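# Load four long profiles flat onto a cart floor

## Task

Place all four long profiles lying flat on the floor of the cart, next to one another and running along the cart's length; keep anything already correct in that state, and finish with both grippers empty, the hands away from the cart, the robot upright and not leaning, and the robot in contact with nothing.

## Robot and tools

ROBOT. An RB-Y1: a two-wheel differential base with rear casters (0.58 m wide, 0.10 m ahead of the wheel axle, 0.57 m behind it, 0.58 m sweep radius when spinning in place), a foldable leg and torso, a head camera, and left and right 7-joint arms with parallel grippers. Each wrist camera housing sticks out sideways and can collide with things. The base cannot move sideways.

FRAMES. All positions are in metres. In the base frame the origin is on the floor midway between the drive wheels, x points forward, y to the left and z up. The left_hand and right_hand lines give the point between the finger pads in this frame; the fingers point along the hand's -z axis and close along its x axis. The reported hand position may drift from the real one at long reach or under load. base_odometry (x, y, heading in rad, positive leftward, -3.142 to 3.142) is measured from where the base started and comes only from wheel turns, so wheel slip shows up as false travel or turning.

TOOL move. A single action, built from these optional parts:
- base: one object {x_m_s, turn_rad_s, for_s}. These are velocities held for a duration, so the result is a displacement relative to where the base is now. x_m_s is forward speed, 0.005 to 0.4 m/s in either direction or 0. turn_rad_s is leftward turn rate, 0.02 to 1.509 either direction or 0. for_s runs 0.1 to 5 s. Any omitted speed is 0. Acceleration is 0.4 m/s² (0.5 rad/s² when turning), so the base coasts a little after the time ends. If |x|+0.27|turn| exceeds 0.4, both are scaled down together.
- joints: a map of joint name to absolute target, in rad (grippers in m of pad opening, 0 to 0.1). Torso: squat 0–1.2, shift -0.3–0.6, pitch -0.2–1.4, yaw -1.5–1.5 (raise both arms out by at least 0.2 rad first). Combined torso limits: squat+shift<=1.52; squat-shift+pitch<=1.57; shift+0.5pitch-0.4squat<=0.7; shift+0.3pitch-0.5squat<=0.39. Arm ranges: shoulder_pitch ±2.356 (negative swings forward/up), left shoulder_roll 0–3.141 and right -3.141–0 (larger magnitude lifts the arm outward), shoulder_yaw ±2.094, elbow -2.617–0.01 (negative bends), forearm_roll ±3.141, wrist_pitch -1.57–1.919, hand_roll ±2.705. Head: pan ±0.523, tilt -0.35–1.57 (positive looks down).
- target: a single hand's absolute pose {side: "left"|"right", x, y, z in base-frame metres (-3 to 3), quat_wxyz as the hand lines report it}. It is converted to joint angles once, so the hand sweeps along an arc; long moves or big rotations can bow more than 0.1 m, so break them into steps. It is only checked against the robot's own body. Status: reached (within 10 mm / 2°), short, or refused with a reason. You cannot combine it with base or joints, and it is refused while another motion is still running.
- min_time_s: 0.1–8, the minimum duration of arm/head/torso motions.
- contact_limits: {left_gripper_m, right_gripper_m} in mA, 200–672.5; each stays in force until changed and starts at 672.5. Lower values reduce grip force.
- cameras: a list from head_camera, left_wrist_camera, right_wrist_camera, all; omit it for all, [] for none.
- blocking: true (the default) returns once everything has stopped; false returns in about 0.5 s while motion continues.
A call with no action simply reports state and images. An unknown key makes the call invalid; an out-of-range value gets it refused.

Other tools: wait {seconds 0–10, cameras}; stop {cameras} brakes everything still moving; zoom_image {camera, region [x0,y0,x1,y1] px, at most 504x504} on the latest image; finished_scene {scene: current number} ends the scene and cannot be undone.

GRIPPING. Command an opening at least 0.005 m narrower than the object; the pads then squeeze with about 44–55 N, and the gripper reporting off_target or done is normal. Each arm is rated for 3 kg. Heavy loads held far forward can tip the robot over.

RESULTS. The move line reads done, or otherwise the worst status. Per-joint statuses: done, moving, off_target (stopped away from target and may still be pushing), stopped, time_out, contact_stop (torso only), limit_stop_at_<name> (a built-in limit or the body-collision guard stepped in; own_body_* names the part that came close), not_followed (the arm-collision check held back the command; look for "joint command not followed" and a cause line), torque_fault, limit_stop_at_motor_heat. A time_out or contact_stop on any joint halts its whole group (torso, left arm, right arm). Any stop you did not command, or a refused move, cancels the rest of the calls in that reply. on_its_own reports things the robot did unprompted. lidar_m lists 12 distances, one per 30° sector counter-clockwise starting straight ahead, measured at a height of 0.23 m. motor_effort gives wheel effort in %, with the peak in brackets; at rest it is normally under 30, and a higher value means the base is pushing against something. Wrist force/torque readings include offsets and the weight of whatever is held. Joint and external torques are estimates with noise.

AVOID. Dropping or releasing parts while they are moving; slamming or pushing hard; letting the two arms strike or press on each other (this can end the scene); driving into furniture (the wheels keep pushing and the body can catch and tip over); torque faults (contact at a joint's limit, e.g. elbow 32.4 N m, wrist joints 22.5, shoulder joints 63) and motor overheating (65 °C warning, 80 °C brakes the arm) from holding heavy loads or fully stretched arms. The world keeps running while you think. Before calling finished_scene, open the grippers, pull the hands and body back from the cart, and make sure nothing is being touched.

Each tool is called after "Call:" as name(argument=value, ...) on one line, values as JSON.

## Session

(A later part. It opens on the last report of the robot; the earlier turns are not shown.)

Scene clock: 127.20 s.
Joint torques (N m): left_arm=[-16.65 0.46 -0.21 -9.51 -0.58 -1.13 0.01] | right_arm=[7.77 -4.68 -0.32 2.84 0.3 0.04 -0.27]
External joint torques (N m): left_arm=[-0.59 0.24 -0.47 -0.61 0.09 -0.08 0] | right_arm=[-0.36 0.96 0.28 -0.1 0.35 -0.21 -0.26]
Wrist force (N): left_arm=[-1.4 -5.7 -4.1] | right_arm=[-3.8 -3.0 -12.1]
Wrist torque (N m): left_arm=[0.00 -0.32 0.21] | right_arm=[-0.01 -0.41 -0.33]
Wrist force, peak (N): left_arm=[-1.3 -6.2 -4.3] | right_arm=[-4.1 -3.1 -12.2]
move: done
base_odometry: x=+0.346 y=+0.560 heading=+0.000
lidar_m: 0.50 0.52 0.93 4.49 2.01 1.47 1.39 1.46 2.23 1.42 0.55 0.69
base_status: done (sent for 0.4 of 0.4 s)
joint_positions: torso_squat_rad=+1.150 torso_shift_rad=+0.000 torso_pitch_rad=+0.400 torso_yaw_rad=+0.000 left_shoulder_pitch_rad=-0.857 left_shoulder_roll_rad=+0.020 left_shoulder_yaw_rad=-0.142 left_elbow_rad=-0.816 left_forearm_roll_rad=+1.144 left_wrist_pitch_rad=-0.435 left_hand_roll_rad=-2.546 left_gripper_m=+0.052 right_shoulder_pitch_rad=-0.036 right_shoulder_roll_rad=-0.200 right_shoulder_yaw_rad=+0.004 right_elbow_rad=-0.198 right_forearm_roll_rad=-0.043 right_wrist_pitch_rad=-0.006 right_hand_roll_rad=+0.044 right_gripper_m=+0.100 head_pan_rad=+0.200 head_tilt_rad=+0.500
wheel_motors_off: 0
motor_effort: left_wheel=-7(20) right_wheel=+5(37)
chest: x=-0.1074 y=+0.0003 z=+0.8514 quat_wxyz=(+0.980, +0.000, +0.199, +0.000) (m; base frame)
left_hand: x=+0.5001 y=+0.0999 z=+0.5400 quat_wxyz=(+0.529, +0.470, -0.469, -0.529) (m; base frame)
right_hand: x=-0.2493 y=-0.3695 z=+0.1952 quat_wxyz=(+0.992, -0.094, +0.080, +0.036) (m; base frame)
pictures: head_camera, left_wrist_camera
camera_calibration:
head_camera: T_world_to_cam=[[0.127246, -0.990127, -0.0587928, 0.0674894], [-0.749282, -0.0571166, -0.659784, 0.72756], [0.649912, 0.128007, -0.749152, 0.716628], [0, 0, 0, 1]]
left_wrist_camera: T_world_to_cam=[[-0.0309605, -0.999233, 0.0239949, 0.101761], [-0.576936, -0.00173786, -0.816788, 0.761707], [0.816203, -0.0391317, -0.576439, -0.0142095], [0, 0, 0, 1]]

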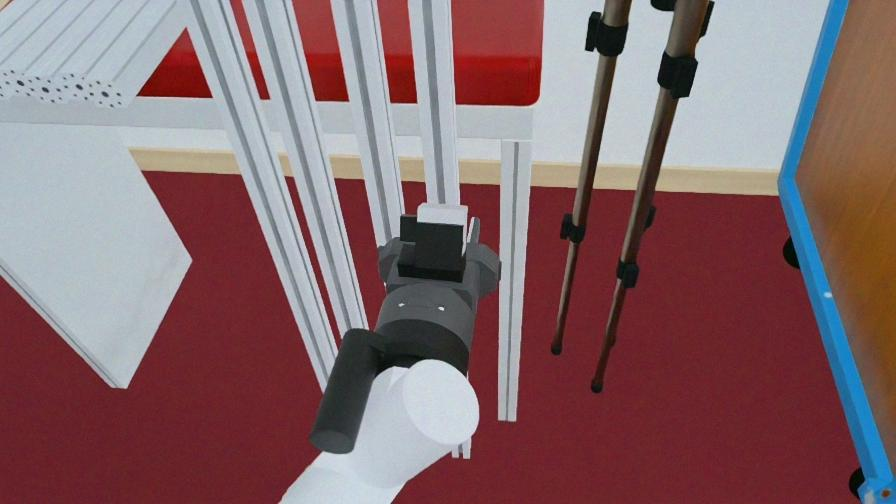

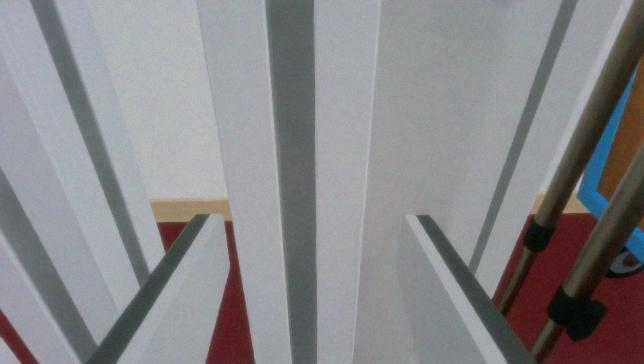

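Call:
move(target={"side":"left","x":0.53,"y":0.102,"z":0.54,"quat_wxyz":[0.530,0.468,-0.468,-0.530]}, cameras=["left_wrist_camera","head_camera"])

Call:
zoom_image(camera="head_camera", region=[350, 150, 560, 300])

Scene clock: 137.13 s.
Joint torques (N m): left_arm=[-18.3 2.1 -1.25 -7.63 -1.03 -1.53 0.01] | right_arm=[7.21 -4.25 -0.28 2.88 0.1 0.25 -0.43]
External joint torques (N m): left_arm=[0 0.03 -1.83 0.38 -0.43 -0.15 0] | right_arm=[-0.92 1.38 0.32 -0.06 0.15 0 -0.42]
Wrist force (N): left_arm=[-1.0 -5.6 -4.5] | right_arm=[-3.7 -3.3 -12.1]
Wrist torque (N m): left_arm=[0.00 -0.29 0.21] | right_arm=[0.01 -0.40 -0.31]
Wrist force, peak (N): left_arm=[-1.4 -6.6 -4.5] | right_arm=[-4.2 -3.4 -12.2]
move: done
base_odometry: x=+0.346 y=+0.560 heading=+0.000
lidar_m: 0.50 0.52 0.94 4.50 2.02 1.48 1.39 1.45 2.23 1.44 0.56 0.71
joint_positions: torso_squat_rad=+1.150 torso_shift_rad=+0.000 torso_pitch_rad=+0.400 torso_yaw_rad=+0.000 left_shoulder_pitch_rad=-1.075 left_shoulder_roll_rad=+0.060 left_shoulder_yaw_rad=-0.214 left_elbow_rad=-0.475 left_forearm_roll_rad=+1.084 left_wrist_pitch_rad=-0.512 left_hand_roll_rad=-2.299 left_gripper_m=+0.052 right_shoulder_pitch_rad=-0.036 right_shoulder_roll_rad=-0.200 right_shoulder_yaw_rad=+0.004 right_elbow_rad=-0.198 right_forearm_roll_rad=-0.043 right_wrist_pitch_rad=-0.006 right_hand_roll_rad=+0.044 right_gripper_m=+0.100 head_pan_rad=+0.200 head_tilt_rad=+0.500
joint_status: all done
wheel_motors_off: 0
motor_effort: left_wheel=-7(8) right_wheel=+4(9)
chest: x=-0.1074 y=+0.0003 z=+0.8514 quat_wxyz=(+0.980, +0.000, +0.199, +0.000) (m; base frame)
left_hand: x=+0.5299 y=+0.1023 z=+0.5403 quat_wxyz=(+0.531, +0.467, -0.467, -0.531) (m; base frame)
left_hand_status: reached (checked arc, planned for 0.7 s): 0 mm and 0.2 deg off.
right_hand: x=-0.2493 y=-0.3695 z=+0.1952 quat_wxyz=(+0.992, -0.094, +0.080, +0.036) (m; base frame)
pictures: head_camera, left_wrist_camera
camera_calibration:
head_camera: T_world_to_cam=[[0.127251, -0.990126, -0.0587971, 0.0674929], [-0.74928, -0.0571171, -0.659786, 0.727561], [0.649913, 0.128014, -0.74915, 0.716628], [0, 0, 0, 1]]
left_wrist_camera: T_world_to_cam=[[-0.0319548, -0.999185, 0.0246791, 0.10515], [-0.583953, -0.00137516, -0.811786, 0.780123], [0.811158, -0.0403519, -0.583433, -0.031619], [0, 0, 0, 1]]

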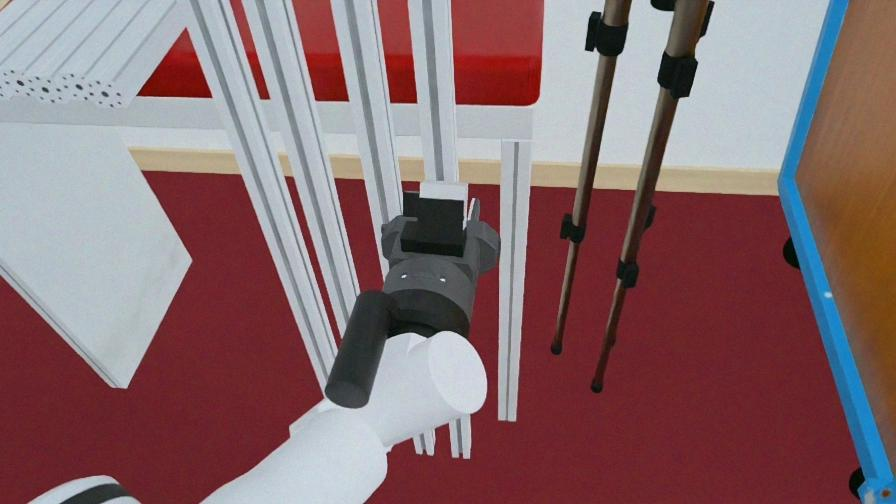

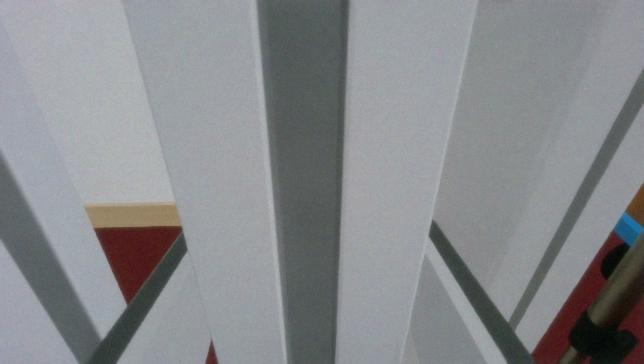

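Scaled by 2.400 from the camera's 896x504 image, which has a finer 1280x720 frame.

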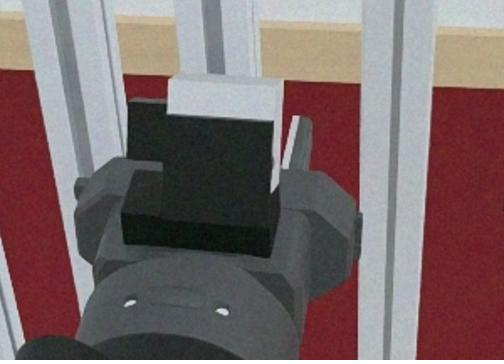

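Call:
move(joints={"left_gripper_m":0.015}, cameras=["left_wrist_camera","head_camera"])

Scene clock: 144.70 s.
Joint torques (N m): left_arm=[-18.59 2.8 -0.13 -8.02 -1.05 -1.63 -0.22] | right_arm=[7.32 -4.96 -0.59 2.56 0.06 0.31 -0.27]
External joint torques (N m): left_arm=[-0.29 0.73 -0.71 -0.02 -0.45 -0.24 -0.23] | right_arm=[-0.81 0.68 0.02 -0.38 0.11 0.06 -0.26]
Wrist force (N): left_arm=[0.5 -5.6 -4.3] | right_arm=[-3.9 -3.3 -12.0]
Wrist torque (N m): left_arm=[-0.07 -0.34 0.98] | right_arm=[0.00 -0.42 -0.30]
Wrist force, peak (N): left_arm=[0.8 -6.3 -4.6] | right_arm=[-4.2 -3.3 -12.3]
move: off_target
base_odometry: x=+0.346 y=+0.560 heading=+0.000
lidar_m: 0.50 0.52 0.93 4.49 2.02 1.48 1.39 1.45 2.22 1.44 0.56 0.70
joint_positions: torso_squat_rad=+1.150 torso_shift_rad=+0.000 torso_pitch_rad=+0.400 torso_yaw_rad=+0.000 left_shoulder_pitch_rad=-1.075 left_shoulder_roll_rad=+0.060 left_shoulder_yaw_rad=-0.214 left_elbow_rad=-0.475 left_forearm_roll_rad=+1.084 left_wrist_pitch_rad=-0.512 left_hand_roll_rad=-2.299 left_gripper_m=+0.031 right_shoulder_pitch_rad=-0.036 right_shoulder_roll_rad=-0.200 right_shoulder_yaw_rad=+0.004 right_elbow_rad=-0.198 right_forearm_roll_rad=-0.043 right_wrist_pitch_rad=-0.006 right_hand_roll_rad=+0.044 right_gripper_m=+0.100 head_pan_rad=+0.200 head_tilt_rad=+0.500
joint_status: left_gripper_m off_target (ended at +0.031, target +0.015)
wheel_motors_off: 0
motor_effort: left_wheel=-8(8) right_wheel=+5(8)
chest: x=-0.1074 y=+0.0003 z=+0.8514 quat_wxyz=(+0.980, +0.000, +0.199, +0.000) (m; base frame)
left_hand: x=+0.5299 y=+0.1022 z=+0.5403 quat_wxyz=(+0.531, +0.467, -0.467, -0.531) (m; base frame)
right_hand: x=-0.2493 y=-0.3695 z=+0.1952 quat_wxyz=(+0.992, -0.094, +0.080, +0.036) (m; base frame)
pictures: head_camera, left_wrist_camera
camera_calibration:
head_camera: T_world_to_cam=[[0.127247, -0.990127, -0.0587955, 0.0674911], [-0.74928, -0.0571154, -0.659786, 0.727561], [0.649914, 0.12801, -0.74915, 0.716628], [0, 0, 0, 1]]
left_wrist_camera: T_world_to_cam=[[-0.0320128, -0.999179, 0.02483, 0.105044], [-0.584012, -0.0014609, -0.811744, 0.780116], [0.811113, -0.0404872, -0.583486, -0.0315543], [0, 0, 0, 1]]

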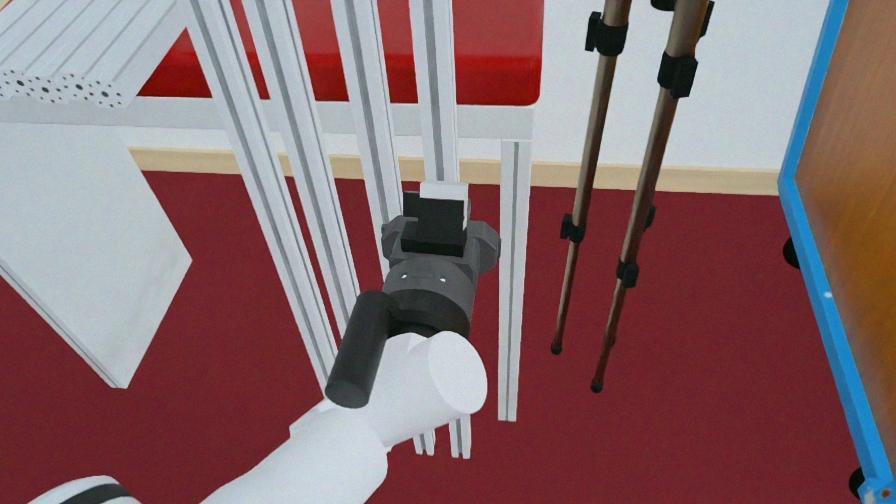

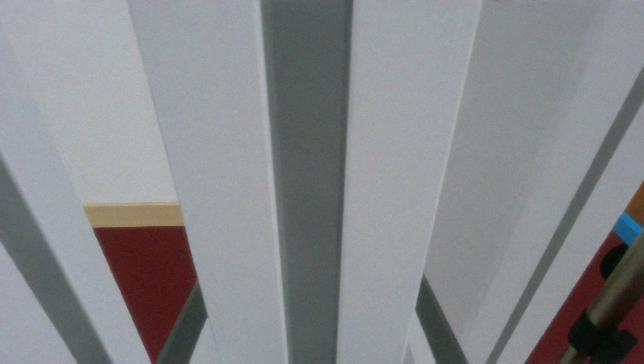

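Call:
move(target={"side":"left","x":0.525,"y":0.1,"z":0.575,"quat_wxyz":[0.530,0.468,-0.468,-0.530]}, cameras=["head_camera"], min_time_s=1.5)

Call:
move(base={"x_m_s":-0.2,"for_s":1.75})

Scene clock: 150.70 s.
Joint torques (N m): left_arm=[-23 -0.45 0.53 -13.68 -1.06 -1.74 0.1] | right_arm=[7.21 -5.38 -0.43 2.35 0.15 0.15 -0.33]
External joint torques (N m): left_arm=[-5.91 -1.1 0.69 -4.33 -0.45 -0.95 0.08] | right_arm=[-0.92 0.26 0.18 -0.59 0.2 -0.1 -0.32]
Wrist force (N): left_arm=[-1.8 -14.8 -4.8] | right_arm=[-3.7 -3.4 -11.8]
Wrist torque (N m): left_arm=[0.03 -0.37 0.22] | right_arm=[0.03 -0.40 -0.30]
Wrist force, peak (N): left_arm=[-0.4 29.8 -0.9] | right_arm=[-3.9 -3.3 -12.4]
move: done
base_odometry: x=+0.346 y=+0.560 heading=+0.000
lidar_m: 0.51 0.51 0.94 4.50 2.02 1.49 1.40 1.45 2.23 1.43 0.56 0.69
joint_positions: torso_squat_rad=+1.150 torso_shift_rad=+0.000 torso_pitch_rad=+0.400 torso_yaw_rad=+0.000 left_shoulder_pitch_rad=-0.907 left_shoulder_roll_rad=+0.000 left_shoulder_yaw_rad=-0.031 left_elbow_rad=-0.868 left_forearm_roll_rad=+1.217 left_wrist_pitch_rad=-0.342 left_hand_roll_rad=-2.705 left_gripper_m=+0.031 right_shoulder_pitch_rad=-0.036 right_shoulder_roll_rad=-0.200 right_shoulder_yaw_rad=+0.004 right_elbow_rad=-0.198 right_forearm_roll_rad=-0.043 right_wrist_pitch_rad=-0.006 right_hand_roll_rad=+0.044 right_gripper_m=+0.100 head_pan_rad=+0.200 head_tilt_rad=+0.500
joint_status: all done
wheel_motors_off: 0
motor_effort: left_wheel=-7(8) right_wheel=+6(8)
chest: x=-0.1075 y=+0.0003 z=+0.8514 quat_wxyz=(+0.980, +0.000, +0.199, +0.000) (m; base frame)
left_hand: x=+0.5247 y=+0.1004 z=+0.5733 quat_wxyz=(+0.526, +0.470, -0.473, -0.527) (m; base frame)
left_hand_status: reached (checked arc, planned for 1.5 s): 2 mm and 0.8 deg off.
right_hand: x=-0.2493 y=-0.3695 z=+0.1952 quat_wxyz=(+0.992, -0.094, +0.080, +0.036) (m; base frame)
pictures: head_camera
camera_calibration:
head_camera: T_world_to_cam=[[0.127245, -0.990127, -0.0588017, 0.0674943], [-0.749282, -0.0571096, -0.659784, 0.727541], [0.649912, 0.128013, -0.749151, 0.716621], [0, 0, 0, 1]]

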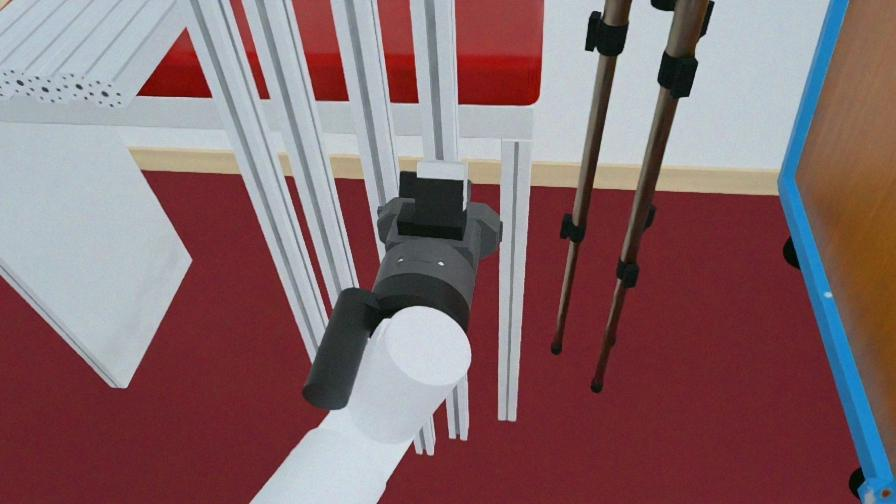

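Scene clock: 153.43 s.
Joint torques (N m): left_arm=[-23.35 0.09 0.63 -13.32 -1.19 -1.63 -0.14] | right_arm=[6.75 -4.65 -0.23 2.5 0.25 0.32 -0.19]
External joint torques (N m): left_arm=[-6.27 -0.56 0.79 -3.99 -0.59 -0.85 -0.15] | right_arm=[-1.39 0.99 0.37 -0.44 0.3 0.07 -0.18]
Wrist force (N): left_arm=[-1.6 -14.2 -5.2] | right_arm=[-4.0 -3.2 -12.0]
Wrist torque (N m): left_arm=[0.33 -0.35 0.28] | right_arm=[0.00 -0.42 -0.31]
Wrist force, peak (N): left_arm=[-0.6 -15.7 -5.1] | right_arm=[-4.3 -3.4 -12.3]
move: done
base_odometry: x=-0.008 y=+0.560 heading=-0.001
lidar_m: 0.50 0.88 2.13 4.25 1.51 1.11 1.04 1.08 1.70 3.97 1.04 0.84
base_status: done (sent for 1.77 of 1.77 s)
joint_positions: torso_squat_rad=+1.150 torso_shift_rad=+0.000 torso_pitch_rad=+0.400 torso_yaw_rad=+0.000 left_shoulder_pitch_rad=-0.906 left_shoulder_roll_rad=+0.000 left_shoulder_yaw_rad=-0.031 left_elbow_rad=-0.868 left_forearm_roll_rad=+1.217 left_wrist_pitch_rad=-0.342 left_hand_roll_rad=-2.705 left_gripper_m=+0.031 right_shoulder_pitch_rad=-0.036 right_shoulder_roll_rad=-0.200 right_shoulder_yaw_rad=+0.004 right_elbow_rad=-0.198 right_forearm_roll_rad=-0.043 right_wrist_pitch_rad=-0.006 right_hand_roll_rad=+0.044 right_gripper_m=+0.100 head_pan_rad=+0.200 head_tilt_rad=+0.500
wheel_motors_off: 0
motor_effort: left_wheel=-12(30) right_wheel=+10(39)
chest: x=-0.1074 y=+0.0003 z=+0.8514 quat_wxyz=(+0.980, +0.000, +0.199, +0.000) (m; base frame)
left_hand: x=+0.5246 y=+0.1004 z=+0.5731 quat_wxyz=(+0.527, +0.470, -0.473, -0.527) (m; base frame)
right_hand: x=-0.2495 y=-0.3695 z=+0.1953 quat_wxyz=(+0.992, -0.094, +0.080, +0.036) (m; base frame)
pictures: head_camera, left_wrist_camera, right_wrist_camera
camera_calibration:
head_camera: T_world_to_cam=[[0.127231, -0.990127, -0.0588306, 0.0675059], [-0.749431, -0.0571094, -0.659615, 0.72744], [0.649743, 0.128013, -0.749298, 0.716666], [0, 0, 0, 1]]
left_wrist_camera: T_world_to_cam=[[-0.0352762, -0.999005, 0.0272969, 0.102514], [-0.569869, -0.00233024, -0.821732, 0.802095], [0.820978, -0.0445433, -0.56922, -0.0211913], [0, 0, 0, 1]]
right_wrist_camera: T_world_to_cam=[[-0.98691, -0.0403836, 0.156132, -0.289981], [0.00378975, 0.962065, 0.272793, 0.333371], [-0.161226, 0.269814, -0.949319, 0.318907], [0, 0, 0, 1]]

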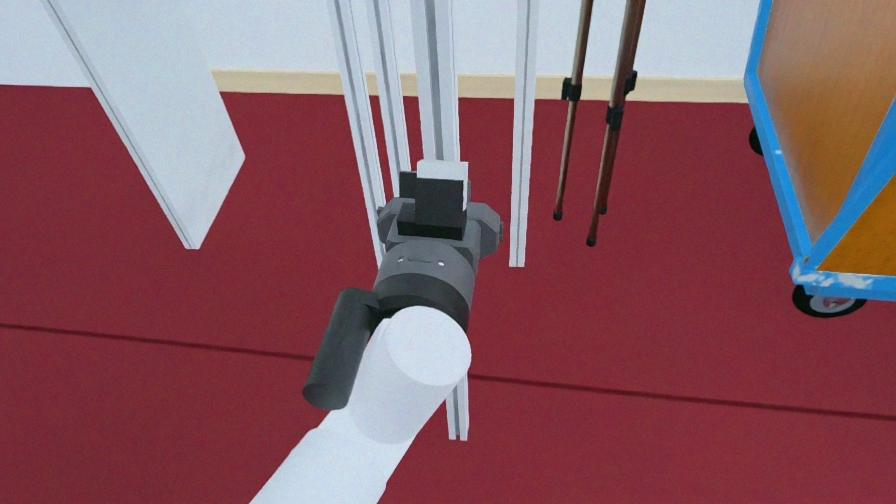

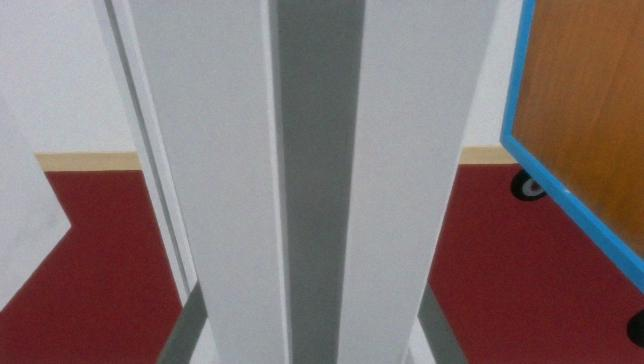

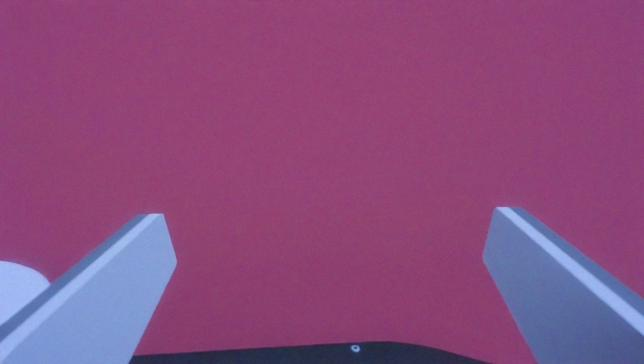

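Call:
move(joints={"torso_squat_rad":0.5,"torso_pitch_rad":0.4,"head_pan_rad":0,"head_tilt_rad":0.4}, cameras=[])

Call:
move(base={"turn_rad_s":0.5,"for_s":3.13}, cameras=[])

Call:
move(base={"x_m_s":-0.3,"for_s":3.93}, cameras=[])

Call:
move(base={"turn_rad_s":-0.5,"for_s":3.13}, cameras=["head_camera"])

Scene clock: 161.00 s.
Joint torques (N m): left_arm=[-22.84 0.01 -0.21 -13.54 -1.2 -1.66 -0.29] | right_arm=[7.05 -4.91 -0.29 2.71 0.09 0.28 -0.3]
External joint torques (N m): left_arm=[-5.76 -0.64 -0.06 -4.19 -0.6 -0.87 -0.31] | right_arm=[-1.1 0.73 0.32 -0.24 0.15 0.03 -0.29]
Wrist force (N): left_arm=[-1.1 -14.8 -5.2] | right_arm=[-3.6 -3.3 -11.7]
Wrist torque (N m): left_arm=[0.11 -0.26 0.23] | right_arm=[0.02 -0.36 -0.30]
Wrist force, peak (N): left_arm=[-1.4 -16.0 -5.0] | right_arm=[-4.1 -3.1 -12.5]
move: done
base_odometry: x=-0.008 y=+0.560 heading=-0.001
lidar_m: 0.85 0.88 2.14 4.25 1.52 1.10 1.04 1.08 1.47 3.96 1.05 0.85
joint_positions: torso_squat_rad=+0.500 torso_shift_rad=+0.000 torso_pitch_rad=+0.401 torso_yaw_rad=+0.000 left_shoulder_pitch_rad=-0.906 left_shoulder_roll_rad=+0.000 left_shoulder_yaw_rad=-0.031 left_elbow_rad=-0.868 left_forearm_roll_rad=+1.217 left_wrist_pitch_rad=-0.342 left_hand_roll_rad=-2.705 left_gripper_m=+0.031 right_shoulder_pitch_rad=-0.036 right_shoulder_roll_rad=-0.200 right_shoulder_yaw_rad=+0.004 right_elbow_rad=-0.198 right_forearm_roll_rad=-0.043 right_wrist_pitch_rad=-0.006 right_hand_roll_rad=+0.044 right_gripper_m=+0.100 head_pan_rad=+0.000 head_tilt_rad=+0.400
joint_status: all done
wheel_motors_off: 0
motor_effort: left_wheel=-12(14) right_wheel=+16(17)
chest: x=-0.1072 y=+0.0003 z=+1.1797 quat_wxyz=(+0.980, +0.000, +0.199, +0.000) (m; base frame)
left_hand: x=+0.5247 y=+0.1004 z=+0.9013 quat_wxyz=(+0.527, +0.470, -0.473, -0.527) (m; base frame)
right_hand: x=-0.2495 y=-0.3695 z=+0.5236 quat_wxyz=(+0.992, -0.094, +0.080, +0.036) (m; base frame)
pictures: none

Scene clock: 165.47 s.
Joint torques (N m): left_arm=[-23.3 0.54 0.13 -13.65 -1.34 -1.88 -0.22] | right_arm=[7.44 -5.5 -0.1 2.91 0.09 0.28 -0.22]
External joint torques (N m): left_arm=[-6.22 -0.1 0.28 -4.3 -0.74 -1.1 -0.23] | right_arm=[-0.71 0.14 0.5 -0.04 0.14 0.03 -0.21]
Wrist force (N): left_arm=[-1.1 -14.8 -5.1] | right_arm=[-3.8 -3.1 -12.0]
Wrist torque (N m): left_arm=[0.22 -0.28 0.24] | right_arm=[0.01 -0.37 -0.31]
Wrist force, peak (N): left_arm=[-1.4 -15.2 -5.2] | right_arm=[-4.0 -3.3 -12.2]
move: done
base_odometry: x=-0.008 y=+0.560 heading=+1.565
lidar_m: 4.21 1.49 1.09 1.05 1.09 1.49 3.95 1.04 0.84 0.86 0.88 2.13
base_status: done (sent for 3.13 of 3.13 s)
joint_positions: torso_squat_rad=+0.500 torso_shift_rad=+0.000 torso_pitch_rad=+0.401 torso_yaw_rad=+0.000 left_shoulder_pitch_rad=-0.906 left_shoulder_roll_rad=+0.000 left_shoulder_yaw_rad=-0.031 left_elbow_rad=-0.868 left_forearm_roll_rad=+1.217 left_wrist_pitch_rad=-0.342 left_hand_roll_rad=-2.705 left_gripper_m=+0.031 right_shoulder_pitch_rad=-0.036 right_shoulder_roll_rad=-0.200 right_shoulder_yaw_rad=+0.004 right_elbow_rad=-0.198 right_forearm_roll_rad=-0.043 right_wrist_pitch_rad=-0.006 right_hand_roll_rad=+0.044 right_gripper_m=+0.100 head_pan_rad=+0.000 head_tilt_rad=+0.400
wheel_motors_off: 0
motor_effort: left_wheel=+2(37) right_wheel=+15(47)
chest: x=-0.1072 y=+0.0003 z=+1.1797 quat_wxyz=(+0.980, +0.000, +0.199, +0.000) (m; base frame)
left_hand: x=+0.5247 y=+0.1004 z=+0.9013 quat_wxyz=(+0.527, +0.470, -0.473, -0.527) (m; base frame)
right_hand: x=-0.2495 y=-0.3694 z=+0.5236 quat_wxyz=(+0.992, -0.094, +0.080, +0.036) (m; base frame)
pictures: none

Scene clock: 170.87 s.
Joint torques (N m): left_arm=[-23.53 0.45 0.51 -13.76 -1.08 -1.85 -0.04] | right_arm=[6.59 -5.04 -0.12 2.57 0.22 0.28 -0.35]
External joint torques (N m): left_arm=[-6.45 -0.2 0.67 -4.41 -0.48 -1.07 -0.06] | right_arm=[-1.56 0.59 0.48 -0.38 0.28 0.03 -0.34]
Wrist force (N): left_arm=[-1.6 -15.2 -5.2] | right_arm=[-3.9 -3.5 -11.9]
Wrist torque (N m): left_arm=[0.13 -0.30 0.25] | right_arm=[0.06 -0.38 -0.31]
Wrist force, peak (N): left_arm=[-1.6 -15.2 -6.1] | right_arm=[-4.3 -3.2 -12.2]
move: done
base_odometry: x=-0.014 y=-0.620 heading=+1.566
lidar_m: 4.16 1.48 1.08 1.05 1.09 1.49 3.97 2.18 0.74 0.72 0.75 1.06
base_status: done (sent for 3.93 of 3.93 s)
joint_positions: torso_squat_rad=+0.500 torso_shift_rad=+0.000 torso_pitch_rad=+0.400 torso_yaw_rad=+0.000 left_shoulder_pitch_rad=-0.906 left_shoulder_roll_rad=+0.000 left_shoulder_yaw_rad=-0.031 left_elbow_rad=-0.868 left_forearm_roll_rad=+1.217 left_wrist_pitch_rad=-0.342 left_hand_roll_rad=-2.705 left_gripper_m=+0.031 right_shoulder_pitch_rad=-0.036 right_shoulder_roll_rad=-0.200 right_shoulder_yaw_rad=+0.004 right_elbow_rad=-0.198 right_forearm_roll_rad=-0.043 right_wrist_pitch_rad=-0.006 right_hand_roll_rad=+0.044 right_gripper_m=+0.100 head_pan_rad=+0.000 head_tilt_rad=+0.400
wheel_motors_off: 0
motor_effort: left_wheel=+13(37) right_wheel=-8(41)
chest: x=-0.1073 y=+0.0003 z=+1.1798 quat_wxyz=(+0.980, +0.000, +0.199, +0.000) (m; base frame)
left_hand: x=+0.5247 y=+0.1004 z=+0.9014 quat_wxyz=(+0.527, +0.470, -0.473, -0.527) (m; base frame)
right_hand: x=-0.2495 y=-0.3694 z=+0.5236 quat_wxyz=(+0.992, -0.094, +0.080, +0.036) (m; base frame)
pictures: none

Scene clock: 175.33 s.
Joint torques (N m): left_arm=[-22.85 0.72 -0.27 -13.69 -0.97 -1.83 0.11] | right_arm=[7.65 -5.3 -0.37 2.82 0.2 0.25 -0.38]
External joint torques (N m): left_arm=[-5.77 0.07 -0.11 -4.34 -0.36 -1.05 0.1] | right_arm=[-0.49 0.34 0.23 -0.13 0.25 0 -0.37]
Wrist force (N): left_arm=[-1.1 -15.0 -5.3] | right_arm=[-4.0 -3.4 -12.0]
Wrist torque (N m): left_arm=[0.25 -0.25 0.24] | right_arm=[0.05 -0.40 -0.31]
Wrist force, peak (N): left_arm=[-1.5 -15.3 -5.2] | right_arm=[-4.1 -3.6 -12.2]
move: done
base_odometry: x=-0.015 y=-0.620 heading=+0.000
lidar_m: 0.72 0.76 1.05 4.14 1.50 1.09 1.03 1.07 1.46 3.98 2.18 0.73
base_status: done (sent for 3.13 of 3.13 s)
joint_positions: torso_squat_rad=+0.500 torso_shift_rad=+0.000 torso_pitch_rad=+0.400 torso_yaw_rad=+0.000 left_shoulder_pitch_rad=-0.906 left_shoulder_roll_rad=+0.000 left_shoulder_yaw_rad=-0.031 left_elbow_rad=-0.868 left_forearm_roll_rad=+1.217 left_wrist_pitch_rad=-0.342 left_hand_roll_rad=-2.705 left_gripper_m=+0.031 right_shoulder_pitch_rad=-0.036 right_shoulder_roll_rad=-0.200 right_shoulder_yaw_rad=+0.004 right_elbow_rad=-0.198 right_forearm_roll_rad=-0.043 right_wrist_pitch_rad=-0.006 right_hand_roll_rad=+0.044 right_gripper_m=+0.100 head_pan_rad=+0.000 head_tilt_rad=+0.400
wheel_motors_off: 0
motor_effort: left_wheel=+16(45) right_wheel=+2(40)
chest: x=-0.1073 y=+0.0003 z=+1.1798 quat_wxyz=(+0.980, +0.000, +0.199, +0.000) (m; base frame)
left_hand: x=+0.5247 y=+0.1004 z=+0.9014 quat_wxyz=(+0.527, +0.470, -0.473, -0.527) (m; base frame)
right_hand: x=-0.2495 y=-0.3694 z=+0.5236 quat_wxyz=(+0.992, -0.094, +0.080, +0.036) (m; base frame)
pictures: head_camera
camera_calibration:
head_camera: T_world_to_cam=[[-0.0580032, -0.998229, 0.0131876, -0.0124276], [-0.682396, 0.0300025, -0.730367, 1.04057], [0.728678, -0.0513628, -0.682928, 0.873456], [0, 0, 0, 1]]

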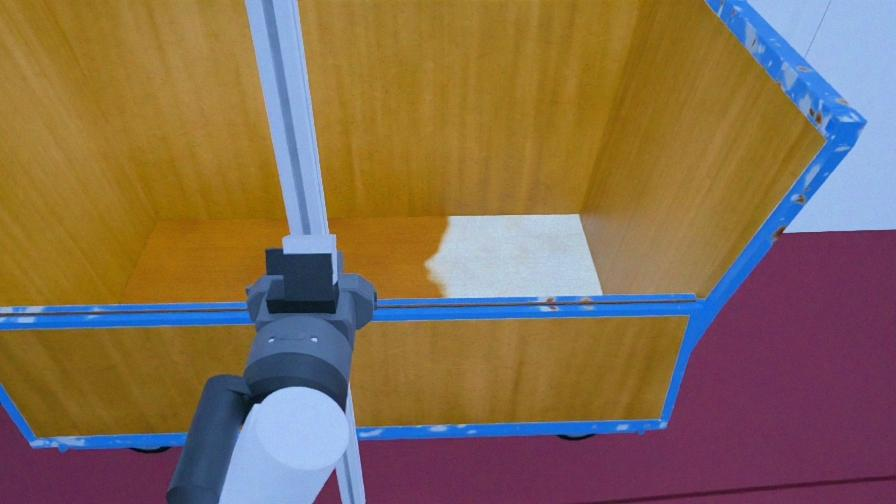

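Call:
move(target={"side":"left","x":0.50,"y":0.13,"z":0.92,"quat_wxyz":[0.68,0.26,-0.62,-0.29]}, cameras=["head_camera"], min_time_s=2.5)

Call:
move(target={"side":"left","x":0.50,"y":0.13,"z":0.92,"quat_wxyz":[0.81,0,-0.585,0]}, cameras=["head_camera"], min_time_s=3)

Scene clock: 221.80 s.
Joint torques (N m): left_arm=[-19.9 0.23 0.61 -14.45 -0.9 0.18 0.34] | right_arm=[7.13 -5.16 -0.9 2.66 0.28 0.21 -0.39]
External joint torques (N m): left_arm=[-4.95 -0.12 0.96 -4.68 -0.37 0.26 0.37] | right_arm=[-1.02 0.49 -0.29 -0.28 0.33 -0.04 -0.38]
Motor temperatures (°C): left_arm=[39 33 34 42 43 38 44] | right_arm=[37 40 33 40 42 40 38]
Wrist force (N): left_arm=[-11.7 -10.9 -4.8] | right_arm=[-3.9 -3.4 -12.1]
Wrist torque (N m): left_arm=[0.04 -0.46 0.37] | right_arm=[0.05 -0.38 -0.30]
Wrist force, peak (N): left_arm=[-1.3 -12.7 -16.8] | right_arm=[-4.3 -3.5 -12.3]
move: done
base_odometry: x=-0.015 y=-0.620 heading=+0.000
lidar_m: 0.72 0.76 1.05 4.14 1.50 1.10 1.03 1.08 1.48 3.98 2.18 0.75
joint_positions: torso_squat_rad=+0.500 torso_shift_rad=+0.000 torso_pitch_rad=+0.400 torso_yaw_rad=+0.000 left_shoulder_pitch_rad=-0.717 left_shoulder_roll_rad=+0.000 left_shoulder_yaw_rad=+0.003 left_elbow_rad=-1.193 left_forearm_roll_rad=+1.540 left_wrist_pitch_rad=-0.232 left_hand_roll_rad=-2.335 left_gripper_m=+0.031 right_shoulder_pitch_rad=-0.036 right_shoulder_roll_rad=-0.200 right_shoulder_yaw_rad=+0.004 right_elbow_rad=-0.198 right_forearm_roll_rad=-0.043 right_wrist_pitch_rad=-0.006 right_hand_roll_rad=+0.044 right_gripper_m=+0.100 head_pan_rad=+0.000 head_tilt_rad=+0.400
joint_status: all done
wheel_motors_off: 0
motor_effort: left_wheel=+17(18) right_wheel=+1(5)
chest: x=-0.1073 y=+0.0003 z=+1.1798 quat_wxyz=(+0.980, +0.000, +0.199, +0.000) (m; base frame)
left_hand: x=+0.4996 y=+0.1302 z=+0.9188 quat_wxyz=(+0.680, +0.261, -0.621, -0.290) (m; base frame)
left_hand_status: reached (checked arc, planned for 2.5 s): 1 mm and 0.1 deg off.
right_hand: x=-0.2495 y=-0.3694 z=+0.5236 quat_wxyz=(+0.992, -0.094, +0.080, +0.036) (m; base frame)
pictures: head_camera
camera_calibration:
head_camera: T_world_to_cam=[[-0.0580029, -0.998229, 0.0131886, -0.0124278], [-0.682408, 0.0300024, -0.730355, 1.04056], [0.728666, -0.0513627, -0.68294, 0.873456], [0, 0, 0, 1]]

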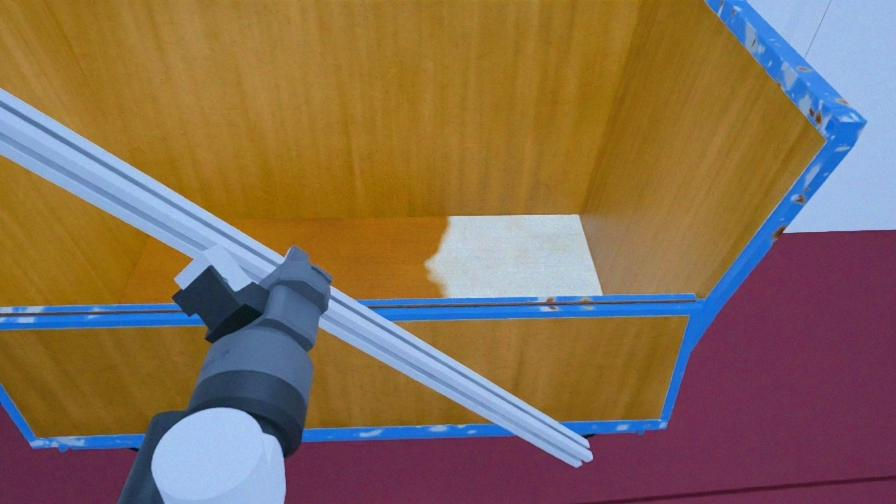

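Scene clock: 225.13 s.
Joint torques (N m): left_arm=[-21.69 3.57 -0.33 -13.83 -1.32 2.54 -0.45] | right_arm=[7.21 -5.56 0.06 2.82 0.24 0.1 -0.22]
External joint torques (N m): left_arm=[-6.2 2.1 -1.7 -4.14 -0.53 1.33 -0.4] | right_arm=[-0.93 0.09 0.66 -0.13 0.29 -0.15 -0.21]
Wrist force (N): left_arm=[-16.0 0.3 -7.8] | right_arm=[-3.7 -3.4 -12.1]
Wrist torque (N m): left_arm=[-0.39 -0.57 0.45] | right_arm=[0.04 -0.37 -0.32]
Wrist force, peak (N): left_arm=[-16.0 -0.1 -8.0] | right_arm=[-4.0 -3.4 -12.2]
move: done
base_odometry: x=-0.015 y=-0.620 heading=+0.000
lidar_m: 0.72 0.76 1.05 4.13 1.48 1.09 1.03 1.07 1.46 3.97 2.17 0.75
joint_positions: torso_squat_rad=+0.500 torso_shift_rad=+0.000 torso_pitch_rad=+0.400 torso_yaw_rad=+0.000 left_shoulder_pitch_rad=-0.744 left_shoulder_roll_rad=+0.126 left_shoulder_yaw_rad=-0.155 left_elbow_rad=-1.366 left_forearm_roll_rad=+2.558 left_wrist_pitch_rad=-0.545 left_hand_roll_rad=-2.359 left_gripper_m=+0.031 right_shoulder_pitch_rad=-0.036 right_shoulder_roll_rad=-0.200 right_shoulder_yaw_rad=+0.004 right_elbow_rad=-0.198 right_forearm_roll_rad=-0.043 right_wrist_pitch_rad=-0.006 right_hand_roll_rad=+0.044 right_gripper_m=+0.100 head_pan_rad=+0.000 head_tilt_rad=+0.400
joint_status: all done
wheel_motors_off: 0
motor_effort: left_wheel=+17(17) right_wheel=+1(4)
chest: x=-0.1073 y=+0.0003 z=+1.1798 quat_wxyz=(+0.980, +0.000, +0.199, +0.000) (m; base frame)
left_hand: x=+0.4991 y=+0.1298 z=+0.9181 quat_wxyz=(+0.810, +0.001, -0.586, +0.001) (m; base frame)
left_hand_status: reached (checked arc, planned for 3.0 s): 2 mm and 0.1 deg off.
right_hand: x=-0.2495 y=-0.3694 z=+0.5236 quat_wxyz=(+0.992, -0.094, +0.080, +0.036) (m; base frame)
pictures: head_camera
camera_calibration:
head_camera: T_world_to_cam=[[-0.058003, -0.998229, 0.0131886, -0.0124278], [-0.682408, 0.0300025, -0.730355, 1.04056], [0.728666, -0.0513628, -0.68294, 0.873456], [0, 0, 0, 1]]

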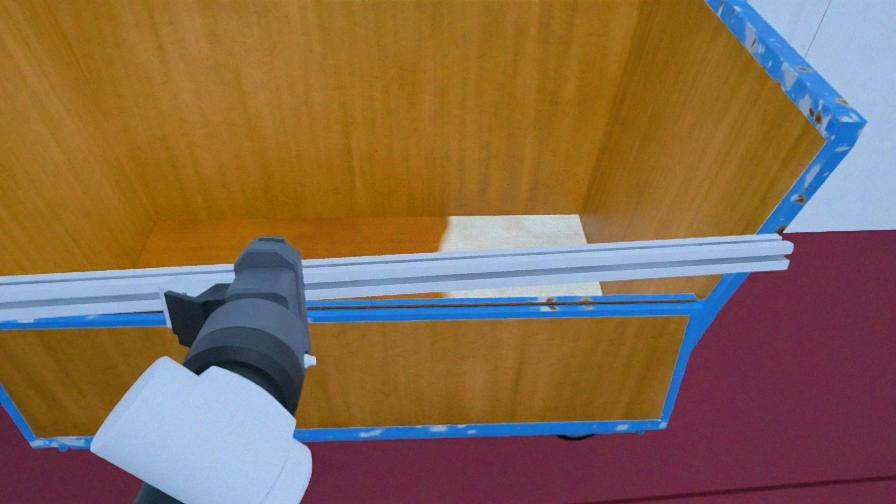

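Call:
move(base={"x_m_s":-0.2,"for_s":0.75}, joints={"torso_squat_rad":0.8,"torso_shift_rad":0.2,"torso_pitch_rad":0.7,"head_tilt_rad":0.3}, cameras=["head_camera"])

Call:
move(target={"side":"left","x":0.55,"y":0.106,"z":0.85,"quat_wxyz":[0.85,0,-0.527,0]}, cameras=["head_camera"], min_time_s=2)

Scene clock: 240.27 s.
Joint torques (N m): left_arm=[-15.5 1.96 0.07 -13.18 -1.52 2.63 -0.29] | right_arm=[14.59 -4.15 -0.08 5.69 0 0.89 -0.34]
External joint torques (N m): left_arm=[-5.13 1.92 -0.37 -4.11 -0.82 1.63 -0.25] | right_arm=[-1.28 0.48 0.56 -0.06 0.12 0.08 -0.31]
Wrist force (N): left_arm=[-13.5 -0.4 -12.0] | right_arm=[-2.3 -4.2 -11.2]
Wrist torque (N m): left_arm=[-0.30 -0.48 0.38] | right_arm=[0.14 -0.32 -0.28]
Wrist force, peak (N): left_arm=[-14.7 -0.5 -12.6] | right_arm=[-3.9 -3.3 -12.2]
move: done
base_odometry: x=-0.168 y=-0.620 heading=-0.001
lidar_m: 0.87 0.92 1.61 3.51 1.29 0.93 0.88 0.91 1.25 3.37 2.41 0.91
base_status: done (sent for 0.77 of 0.77 s)
joint_positions: torso_squat_rad=+0.800 torso_shift_rad=+0.200 torso_pitch_rad=+0.701 torso_yaw_rad=+0.000 left_shoulder_pitch_rad=-0.745 left_shoulder_roll_rad=+0.126 left_shoulder_yaw_rad=-0.155 left_elbow_rad=-1.366 left_forearm_roll_rad=+2.558 left_wrist_pitch_rad=-0.545 left_hand_roll_rad=-2.359 left_gripper_m=+0.031 right_shoulder_pitch_rad=-0.036 right_shoulder_roll_rad=-0.200 right_shoulder_yaw_rad=+0.004 right_elbow_rad=-0.198 right_forearm_roll_rad=-0.043 right_wrist_pitch_rad=-0.006 right_hand_roll_rad=+0.044 right_gripper_m=+0.100 head_pan_rad=+0.000 head_tilt_rad=+0.300
joint_status: all done
wheel_motors_off: 0
motor_effort: left_wheel=-8(33) right_wheel=+6(35)
chest: x=+0.0685 y=+0.0003 z=+0.9950 quat_wxyz=(+0.939, +0.000, +0.343, +0.000) (m; base frame)
left_hand: x=+0.5706 y=+0.1297 z=+0.5660 quat_wxyz=(+0.889, +0.001, -0.458, +0.000) (m; base frame)
right_hand: x=-0.2613 y=-0.3694 z=+0.4102 quat_wxyz=(+0.969, -0.088, +0.228, +0.050) (m; base frame)
pictures: head_camera
camera_calibration:
head_camera: T_world_to_cam=[[-0.0541968, -0.998232, 0.0244174, -0.0101253], [-0.81398, 0.0300031, -0.580118, 0.888932], [0.57836, -0.0513158, -0.814166, 0.740368], [0, 0, 0, 1]]

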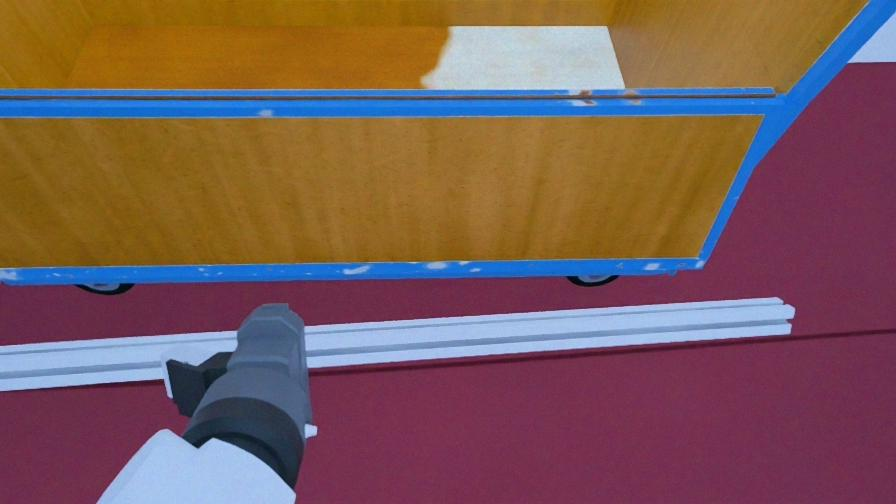

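Scene clock: 242.60 s.
Joint torques (N m): left_arm=[-15.28 0.73 0.3 -10.98 -1.81 3.46 0.04] | right_arm=[14.33 -3.79 -0.48 5.58 0.25 0.85 -0.12]
External joint torques (N m): left_arm=[-4.89 1.16 -0.73 -3.26 -1.03 2 0.09] | right_arm=[-1.54 0.84 0.15 -0.17 0.37 0.05 -0.1]
Wrist force (N): left_arm=[-14.6 -0.9 -9.6] | right_arm=[-2.3 -3.9 -11.5]
Wrist torque (N m): left_arm=[-0.57 -0.50 0.47] | right_arm=[0.10 -0.32 -0.29]
Wrist force, peak (N): left_arm=[-15.5 0.2 -12.1] | right_arm=[-2.3 -4.0 -11.8]
move: done
base_odometry: x=-0.168 y=-0.620 heading=-0.001
lidar_m: 0.87 0.92 1.60 3.50 1.28 0.93 0.88 0.91 1.25 3.36 2.40 0.91
joint_positions: torso_squat_rad=+0.800 torso_shift_rad=+0.200 torso_pitch_rad=+0.701 torso_yaw_rad=+0.000 left_shoulder_pitch_rad=-0.842 left_shoulder_roll_rad=+0.174 left_shoulder_yaw_rad=-0.277 left_elbow_rad=-2.314 left_forearm_roll_rad=+2.722 left_wrist_pitch_rad=-1.400 left_hand_roll_rad=-2.705 left_gripper_m=+0.031 right_shoulder_pitch_rad=-0.036 right_shoulder_roll_rad=-0.200 right_shoulder_yaw_rad=+0.004 right_elbow_rad=-0.198 right_forearm_roll_rad=-0.043 right_wrist_pitch_rad=-0.006 right_hand_roll_rad=+0.044 right_gripper_m=+0.100 head_pan_rad=+0.000 head_tilt_rad=+0.300
joint_status: all done
wheel_motors_off: 0
motor_effort: left_wheel=-8(9) right_wheel=+6(8)
chest: x=+0.0685 y=+0.0003 z=+0.9950 quat_wxyz=(+0.939, +0.000, +0.343, +0.000) (m; base frame)
left_hand: x=+0.5492 y=+0.1065 z=+0.8492 quat_wxyz=(+0.848, +0.002, -0.530, +0.002) (m; base frame)
left_hand_status: reached (checked arc, planned for 2.0 s): 1 mm and 0.5 deg off.
right_hand: x=-0.2613 y=-0.3694 z=+0.4102 quat_wxyz=(+0.969, -0.088, +0.228, +0.050) (m; base frame)
pictures: head_camera
camera_calibration:
head_camera: T_world_to_cam=[[-0.0541978, -0.998232, 0.0244184, -0.0101261], [-0.81398, 0.0300034, -0.580118, 0.888932], [0.57836, -0.0513173, -0.814166, 0.740368], [0, 0, 0, 1]]

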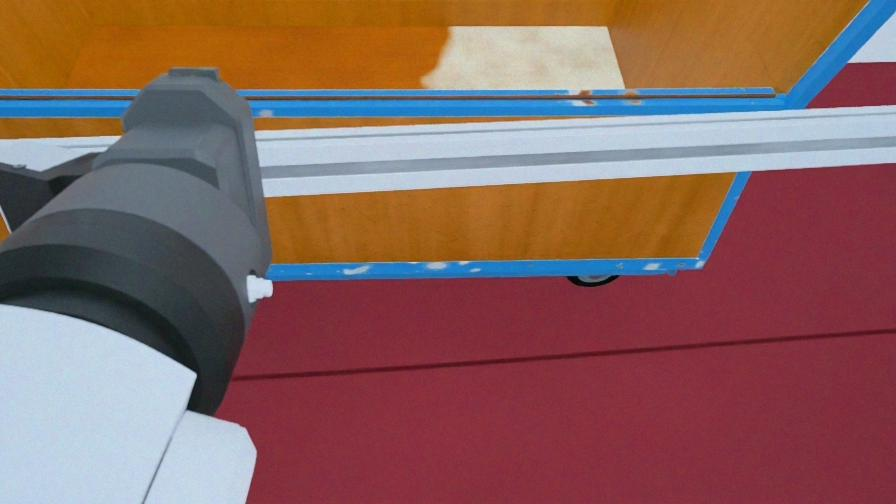

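Call:
move(joints={"torso_shift_rad":0.35,"torso_pitch_rad":1.0,"head_tilt_rad":0.1}, cameras=[])

Call:
move(target={"side":"left","x":0.62,"y":0.106,"z":0.78,"quat_wxyz":[0.924,0,-0.383,0]}, cameras=["head_camera","left_wrist_camera"], min_time_s=2)

Scene clock: 250.57 s.
Joint torques (N m): left_arm=[-10.75 0.02 -0.71 -12.05 -1.7 3.28 -0.14] | right_arm=[20.61 -3.34 -0.27 8.26 0.14 1.42 -0.39]
External joint torques (N m): left_arm=[-4.02 1.47 -0.52 -3.47 -1.03 2.13 -0.1] | right_arm=[-1.56 -0.13 0.34 0.23 0.32 0.13 -0.36]
Wrist force (N): left_arm=[-12.3 -0.4 -13.6] | right_arm=[-0.4 -4.0 -10.3]
Wrist torque (N m): left_arm=[-0.32 -0.48 0.41] | right_arm=[0.09 -0.20 -0.27]
Wrist force, peak (N): left_arm=[-13.3 -0.4 -13.8] | right_arm=[-2.3 -3.8 -11.8]
move: done
base_odometry: x=-0.168 y=-0.620 heading=-0.001
lidar_m: 0.88 0.92 1.60 3.50 1.29 0.93 0.88 0.91 1.24 3.36 2.40 0.90
joint_positions: torso_squat_rad=+0.800 torso_shift_rad=+0.350 torso_pitch_rad=+1.001 torso_yaw_rad=+0.000 left_shoulder_pitch_rad=-0.842 left_shoulder_roll_rad=+0.174 left_shoulder_yaw_rad=-0.277 left_elbow_rad=-2.314 left_forearm_roll_rad=+2.722 left_wrist_pitch_rad=-1.400 left_hand_roll_rad=-2.705 left_gripper_m=+0.031 right_shoulder_pitch_rad=-0.036 right_shoulder_roll_rad=-0.200 right_shoulder_yaw_rad=+0.004 right_elbow_rad=-0.198 right_forearm_roll_rad=-0.043 right_wrist_pitch_rad=-0.006 right_hand_roll_rad=+0.044 right_gripper_m=+0.100 head_pan_rad=+0.000 head_tilt_rad=+0.100
joint_status: all done
wheel_motors_off: 0
motor_effort: left_wheel=-7(8) right_wheel=+4(8)
chest: x=+0.1998 y=+0.0003 z=+0.9057 quat_wxyz=(+0.877, +0.000, +0.480, +0.000) (m; base frame)
left_hand: x=+0.6160 y=+0.1065 z=+0.6244 quat_wxyz=(+0.918, +0.002, -0.397, +0.001) (m; base frame)
right_hand: x=-0.2881 y=-0.3694 z=+0.4444 quat_wxyz=(+0.924, -0.079, +0.370, +0.062) (m; base frame)
pictures: none

Scene clock: 252.90 s.
Joint torques (N m): left_arm=[-11.94 -2.9 -1.48 -9.64 -1.56 3.46 -0.03] | right_arm=[20.46 -3.11 -0.5 8.01 0.12 1.35 -0.39]
External joint torques (N m): left_arm=[-4.58 -1.24 -1.51 -3.22 -0.95 1.92 0.02] | right_arm=[-1.72 0.1 0.11 -0.02 0.3 0.06 -0.35]
Wrist force (N): left_arm=[-15.1 0.7 -9.2] | right_arm=[-0.4 -4.1 -10.4]
Wrist torque (N m): left_arm=[-0.26 -0.58 0.44] | right_arm=[0.06 -0.21 -0.27]
Wrist force, peak (N): left_arm=[-12.7 -0.4 -13.7] | right_arm=[-0.3 -4.2 -10.6]
move: short
base_odometry: x=-0.168 y=-0.620 heading=-0.001
lidar_m: 0.88 0.91 1.60 3.50 1.26 0.93 0.87 0.91 1.25 3.37 2.40 0.91
joint_positions: torso_squat_rad=+0.800 torso_shift_rad=+0.350 torso_pitch_rad=+1.001 torso_yaw_rad=+0.000 left_shoulder_pitch_rad=-1.013 left_shoulder_roll_rad=+0.171 left_shoulder_yaw_rad=-0.387 left_elbow_rad=-2.616 left_forearm_roll_rad=+2.525 left_wrist_pitch_rad=-1.570 left_hand_roll_rad=-2.705 left_gripper_m=+0.031 right_shoulder_pitch_rad=-0.036 right_shoulder_roll_rad=-0.200 right_shoulder_yaw_rad=+0.004 right_elbow_rad=-0.198 right_forearm_roll_rad=-0.043 right_wrist_pitch_rad=-0.006 right_hand_roll_rad=+0.044 right_gripper_m=+0.100 head_pan_rad=+0.000 head_tilt_rad=+0.100
joint_status: all done
wheel_motors_off: 0
motor_effort: left_wheel=-6(7) right_wheel=+4(7)
chest: x=+0.1998 y=+0.0003 z=+0.9057 quat_wxyz=(+0.877, +0.000, +0.480, +0.000) (m; base frame)
left_hand: x=+0.6201 y=+0.1061 z=+0.7787 quat_wxyz=(+0.841, -0.024, -0.538, +0.047) (m; base frame)
left_hand_status: short (checked arc, as near as the solve gets, planned for 2.0 s): 1 mm and 21.0 deg off. The place is met; only the turn is off.
right_hand: x=-0.2881 y=-0.3694 z=+0.4444 quat_wxyz=(+0.924, -0.079, +0.370, +0.062) (m; base frame)
pictures: head_camera, left_wrist_camera
camera_calibration:
head_camera: T_world_to_cam=[[-0.0514225, -0.998238, 0.0295978, -0.00397986], [-0.8678, 0.0299966, -0.496007, 0.880215], [0.494246, -0.0511909, -0.867814, 0.616954], [0, 0, 0, 1]]
left_wrist_camera: T_world_to_cam=[[0.384277, 0.124831, 0.914739, -0.964456], [-0.384922, -0.878925, 0.281648, 0.144529], [0.839146, -0.460335, -0.289701, -0.167122], [0, 0, 0, 1]]

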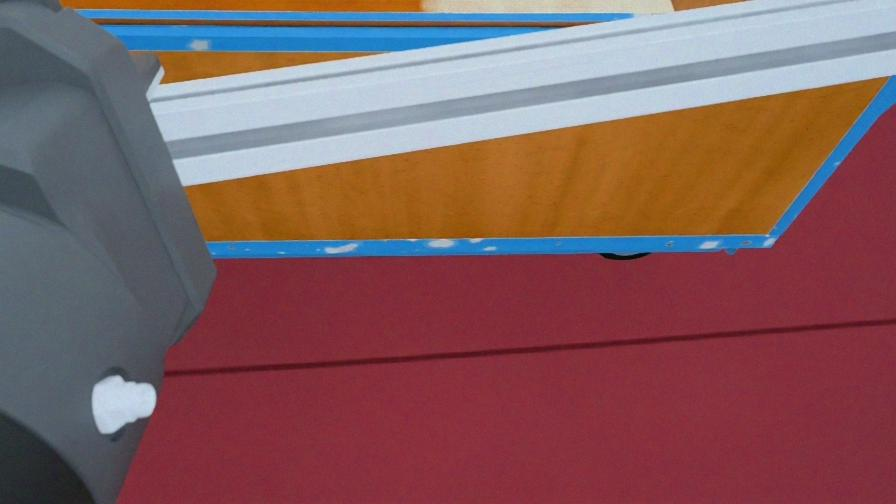

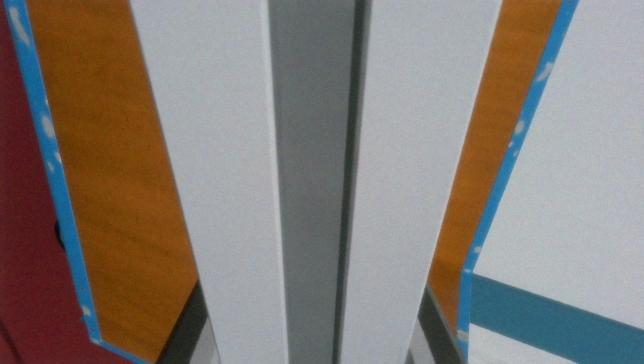

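Call:
move(target={"side":"left","x":0.72,"y":0.106,"z":0.74,"quat_wxyz":[0.954,0,-0.3,0]}, cameras=["head_camera"], min_time_s=2)

Scene clock: 259.60 s.
Joint torques (N m): left_arm=[-18.5 4.69 3.4 -10 -1.13 3.52 0.14] | right_arm=[20.66 -3.06 -0.24 8.28 -0.11 1.45 -0.37]
External joint torques (N m): left_arm=[-5.53 1.89 1.08 -2.88 -0.6 2.16 0.18] | right_arm=[-1.51 0.15 0.38 0.25 0.07 0.16 -0.33]
Wrist force (N): left_arm=[-13.7 1.4 -11.8] | right_arm=[-0.3 -3.9 -10.4]
Wrist torque (N m): left_arm=[-0.35 -0.55 0.40] | right_arm=[0.06 -0.18 -0.28]
Wrist force, peak (N): left_arm=[-14.0 0.6 -11.9] | right_arm=[-0.4 -4.0 -10.7]
move: short
base_odometry: x=-0.168 y=-0.620 heading=-0.001
lidar_m: 0.88 0.92 1.60 3.51 1.27 0.94 0.88 0.91 1.25 3.37 2.40 0.90
joint_positions: torso_squat_rad=+0.800 torso_shift_rad=+0.350 torso_pitch_rad=+1.001 torso_yaw_rad=+0.000 left_shoulder_pitch_rad=-1.301 left_shoulder_roll_rad=+0.392 left_shoulder_yaw_rad=-0.077 left_elbow_rad=-2.225 left_forearm_roll_rad=+3.141 left_wrist_pitch_rad=-1.570 left_hand_roll_rad=-2.705 left_gripper_m=+0.031 right_shoulder_pitch_rad=-0.036 right_shoulder_roll_rad=-0.200 right_shoulder_yaw_rad=+0.004 right_elbow_rad=-0.198 right_forearm_roll_rad=-0.043 right_wrist_pitch_rad=-0.006 right_hand_roll_rad=+0.044 right_gripper_m=+0.100 head_pan_rad=+0.000 head_tilt_rad=+0.100
joint_status: all done
wheel_motors_off: 0
motor_effort: left_wheel=-7(7) right_wheel=+5(7)
chest: x=+0.1998 y=+0.0003 z=+0.9057 quat_wxyz=(+0.877, +0.000, +0.480, +0.000) (m; base frame)
left_hand: x=+0.7198 y=+0.1060 z=+0.7386 quat_wxyz=(+0.892, -0.068, -0.446, -0.021) (m; base frame)
left_hand_status: short (checked arc, as near as the solve gets, planned for 2.0 s): 1 mm and 19.9 deg off. The place is met; only the turn is off.
right_hand: x=-0.2881 y=-0.3694 z=+0.4444 quat_wxyz=(+0.924, -0.079, +0.370, +0.062) (m; base frame)
pictures: head_camera
camera_calibration:
head_camera: T_world_to_cam=[[-0.0514227, -0.998238, 0.0295981, -0.00398007], [-0.8678, 0.0299965, -0.496008, 0.880216], [0.494246, -0.0511913, -0.867813, 0.616954], [0, 0, 0, 1]]

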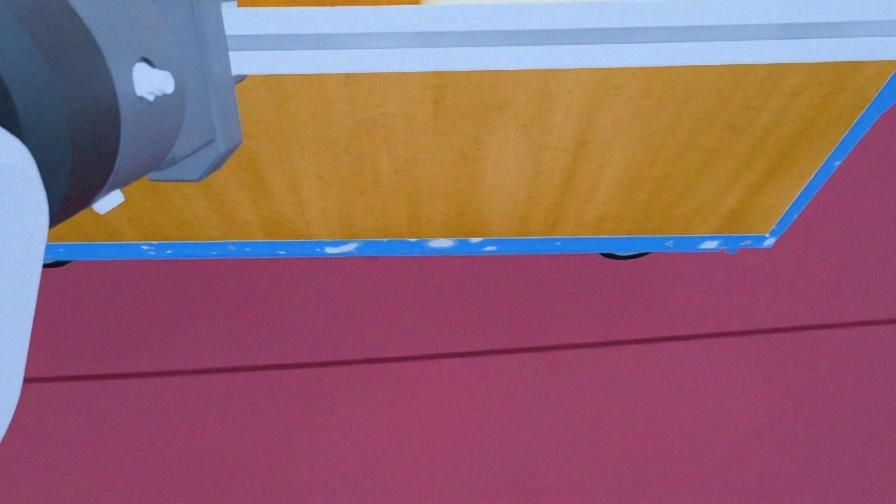

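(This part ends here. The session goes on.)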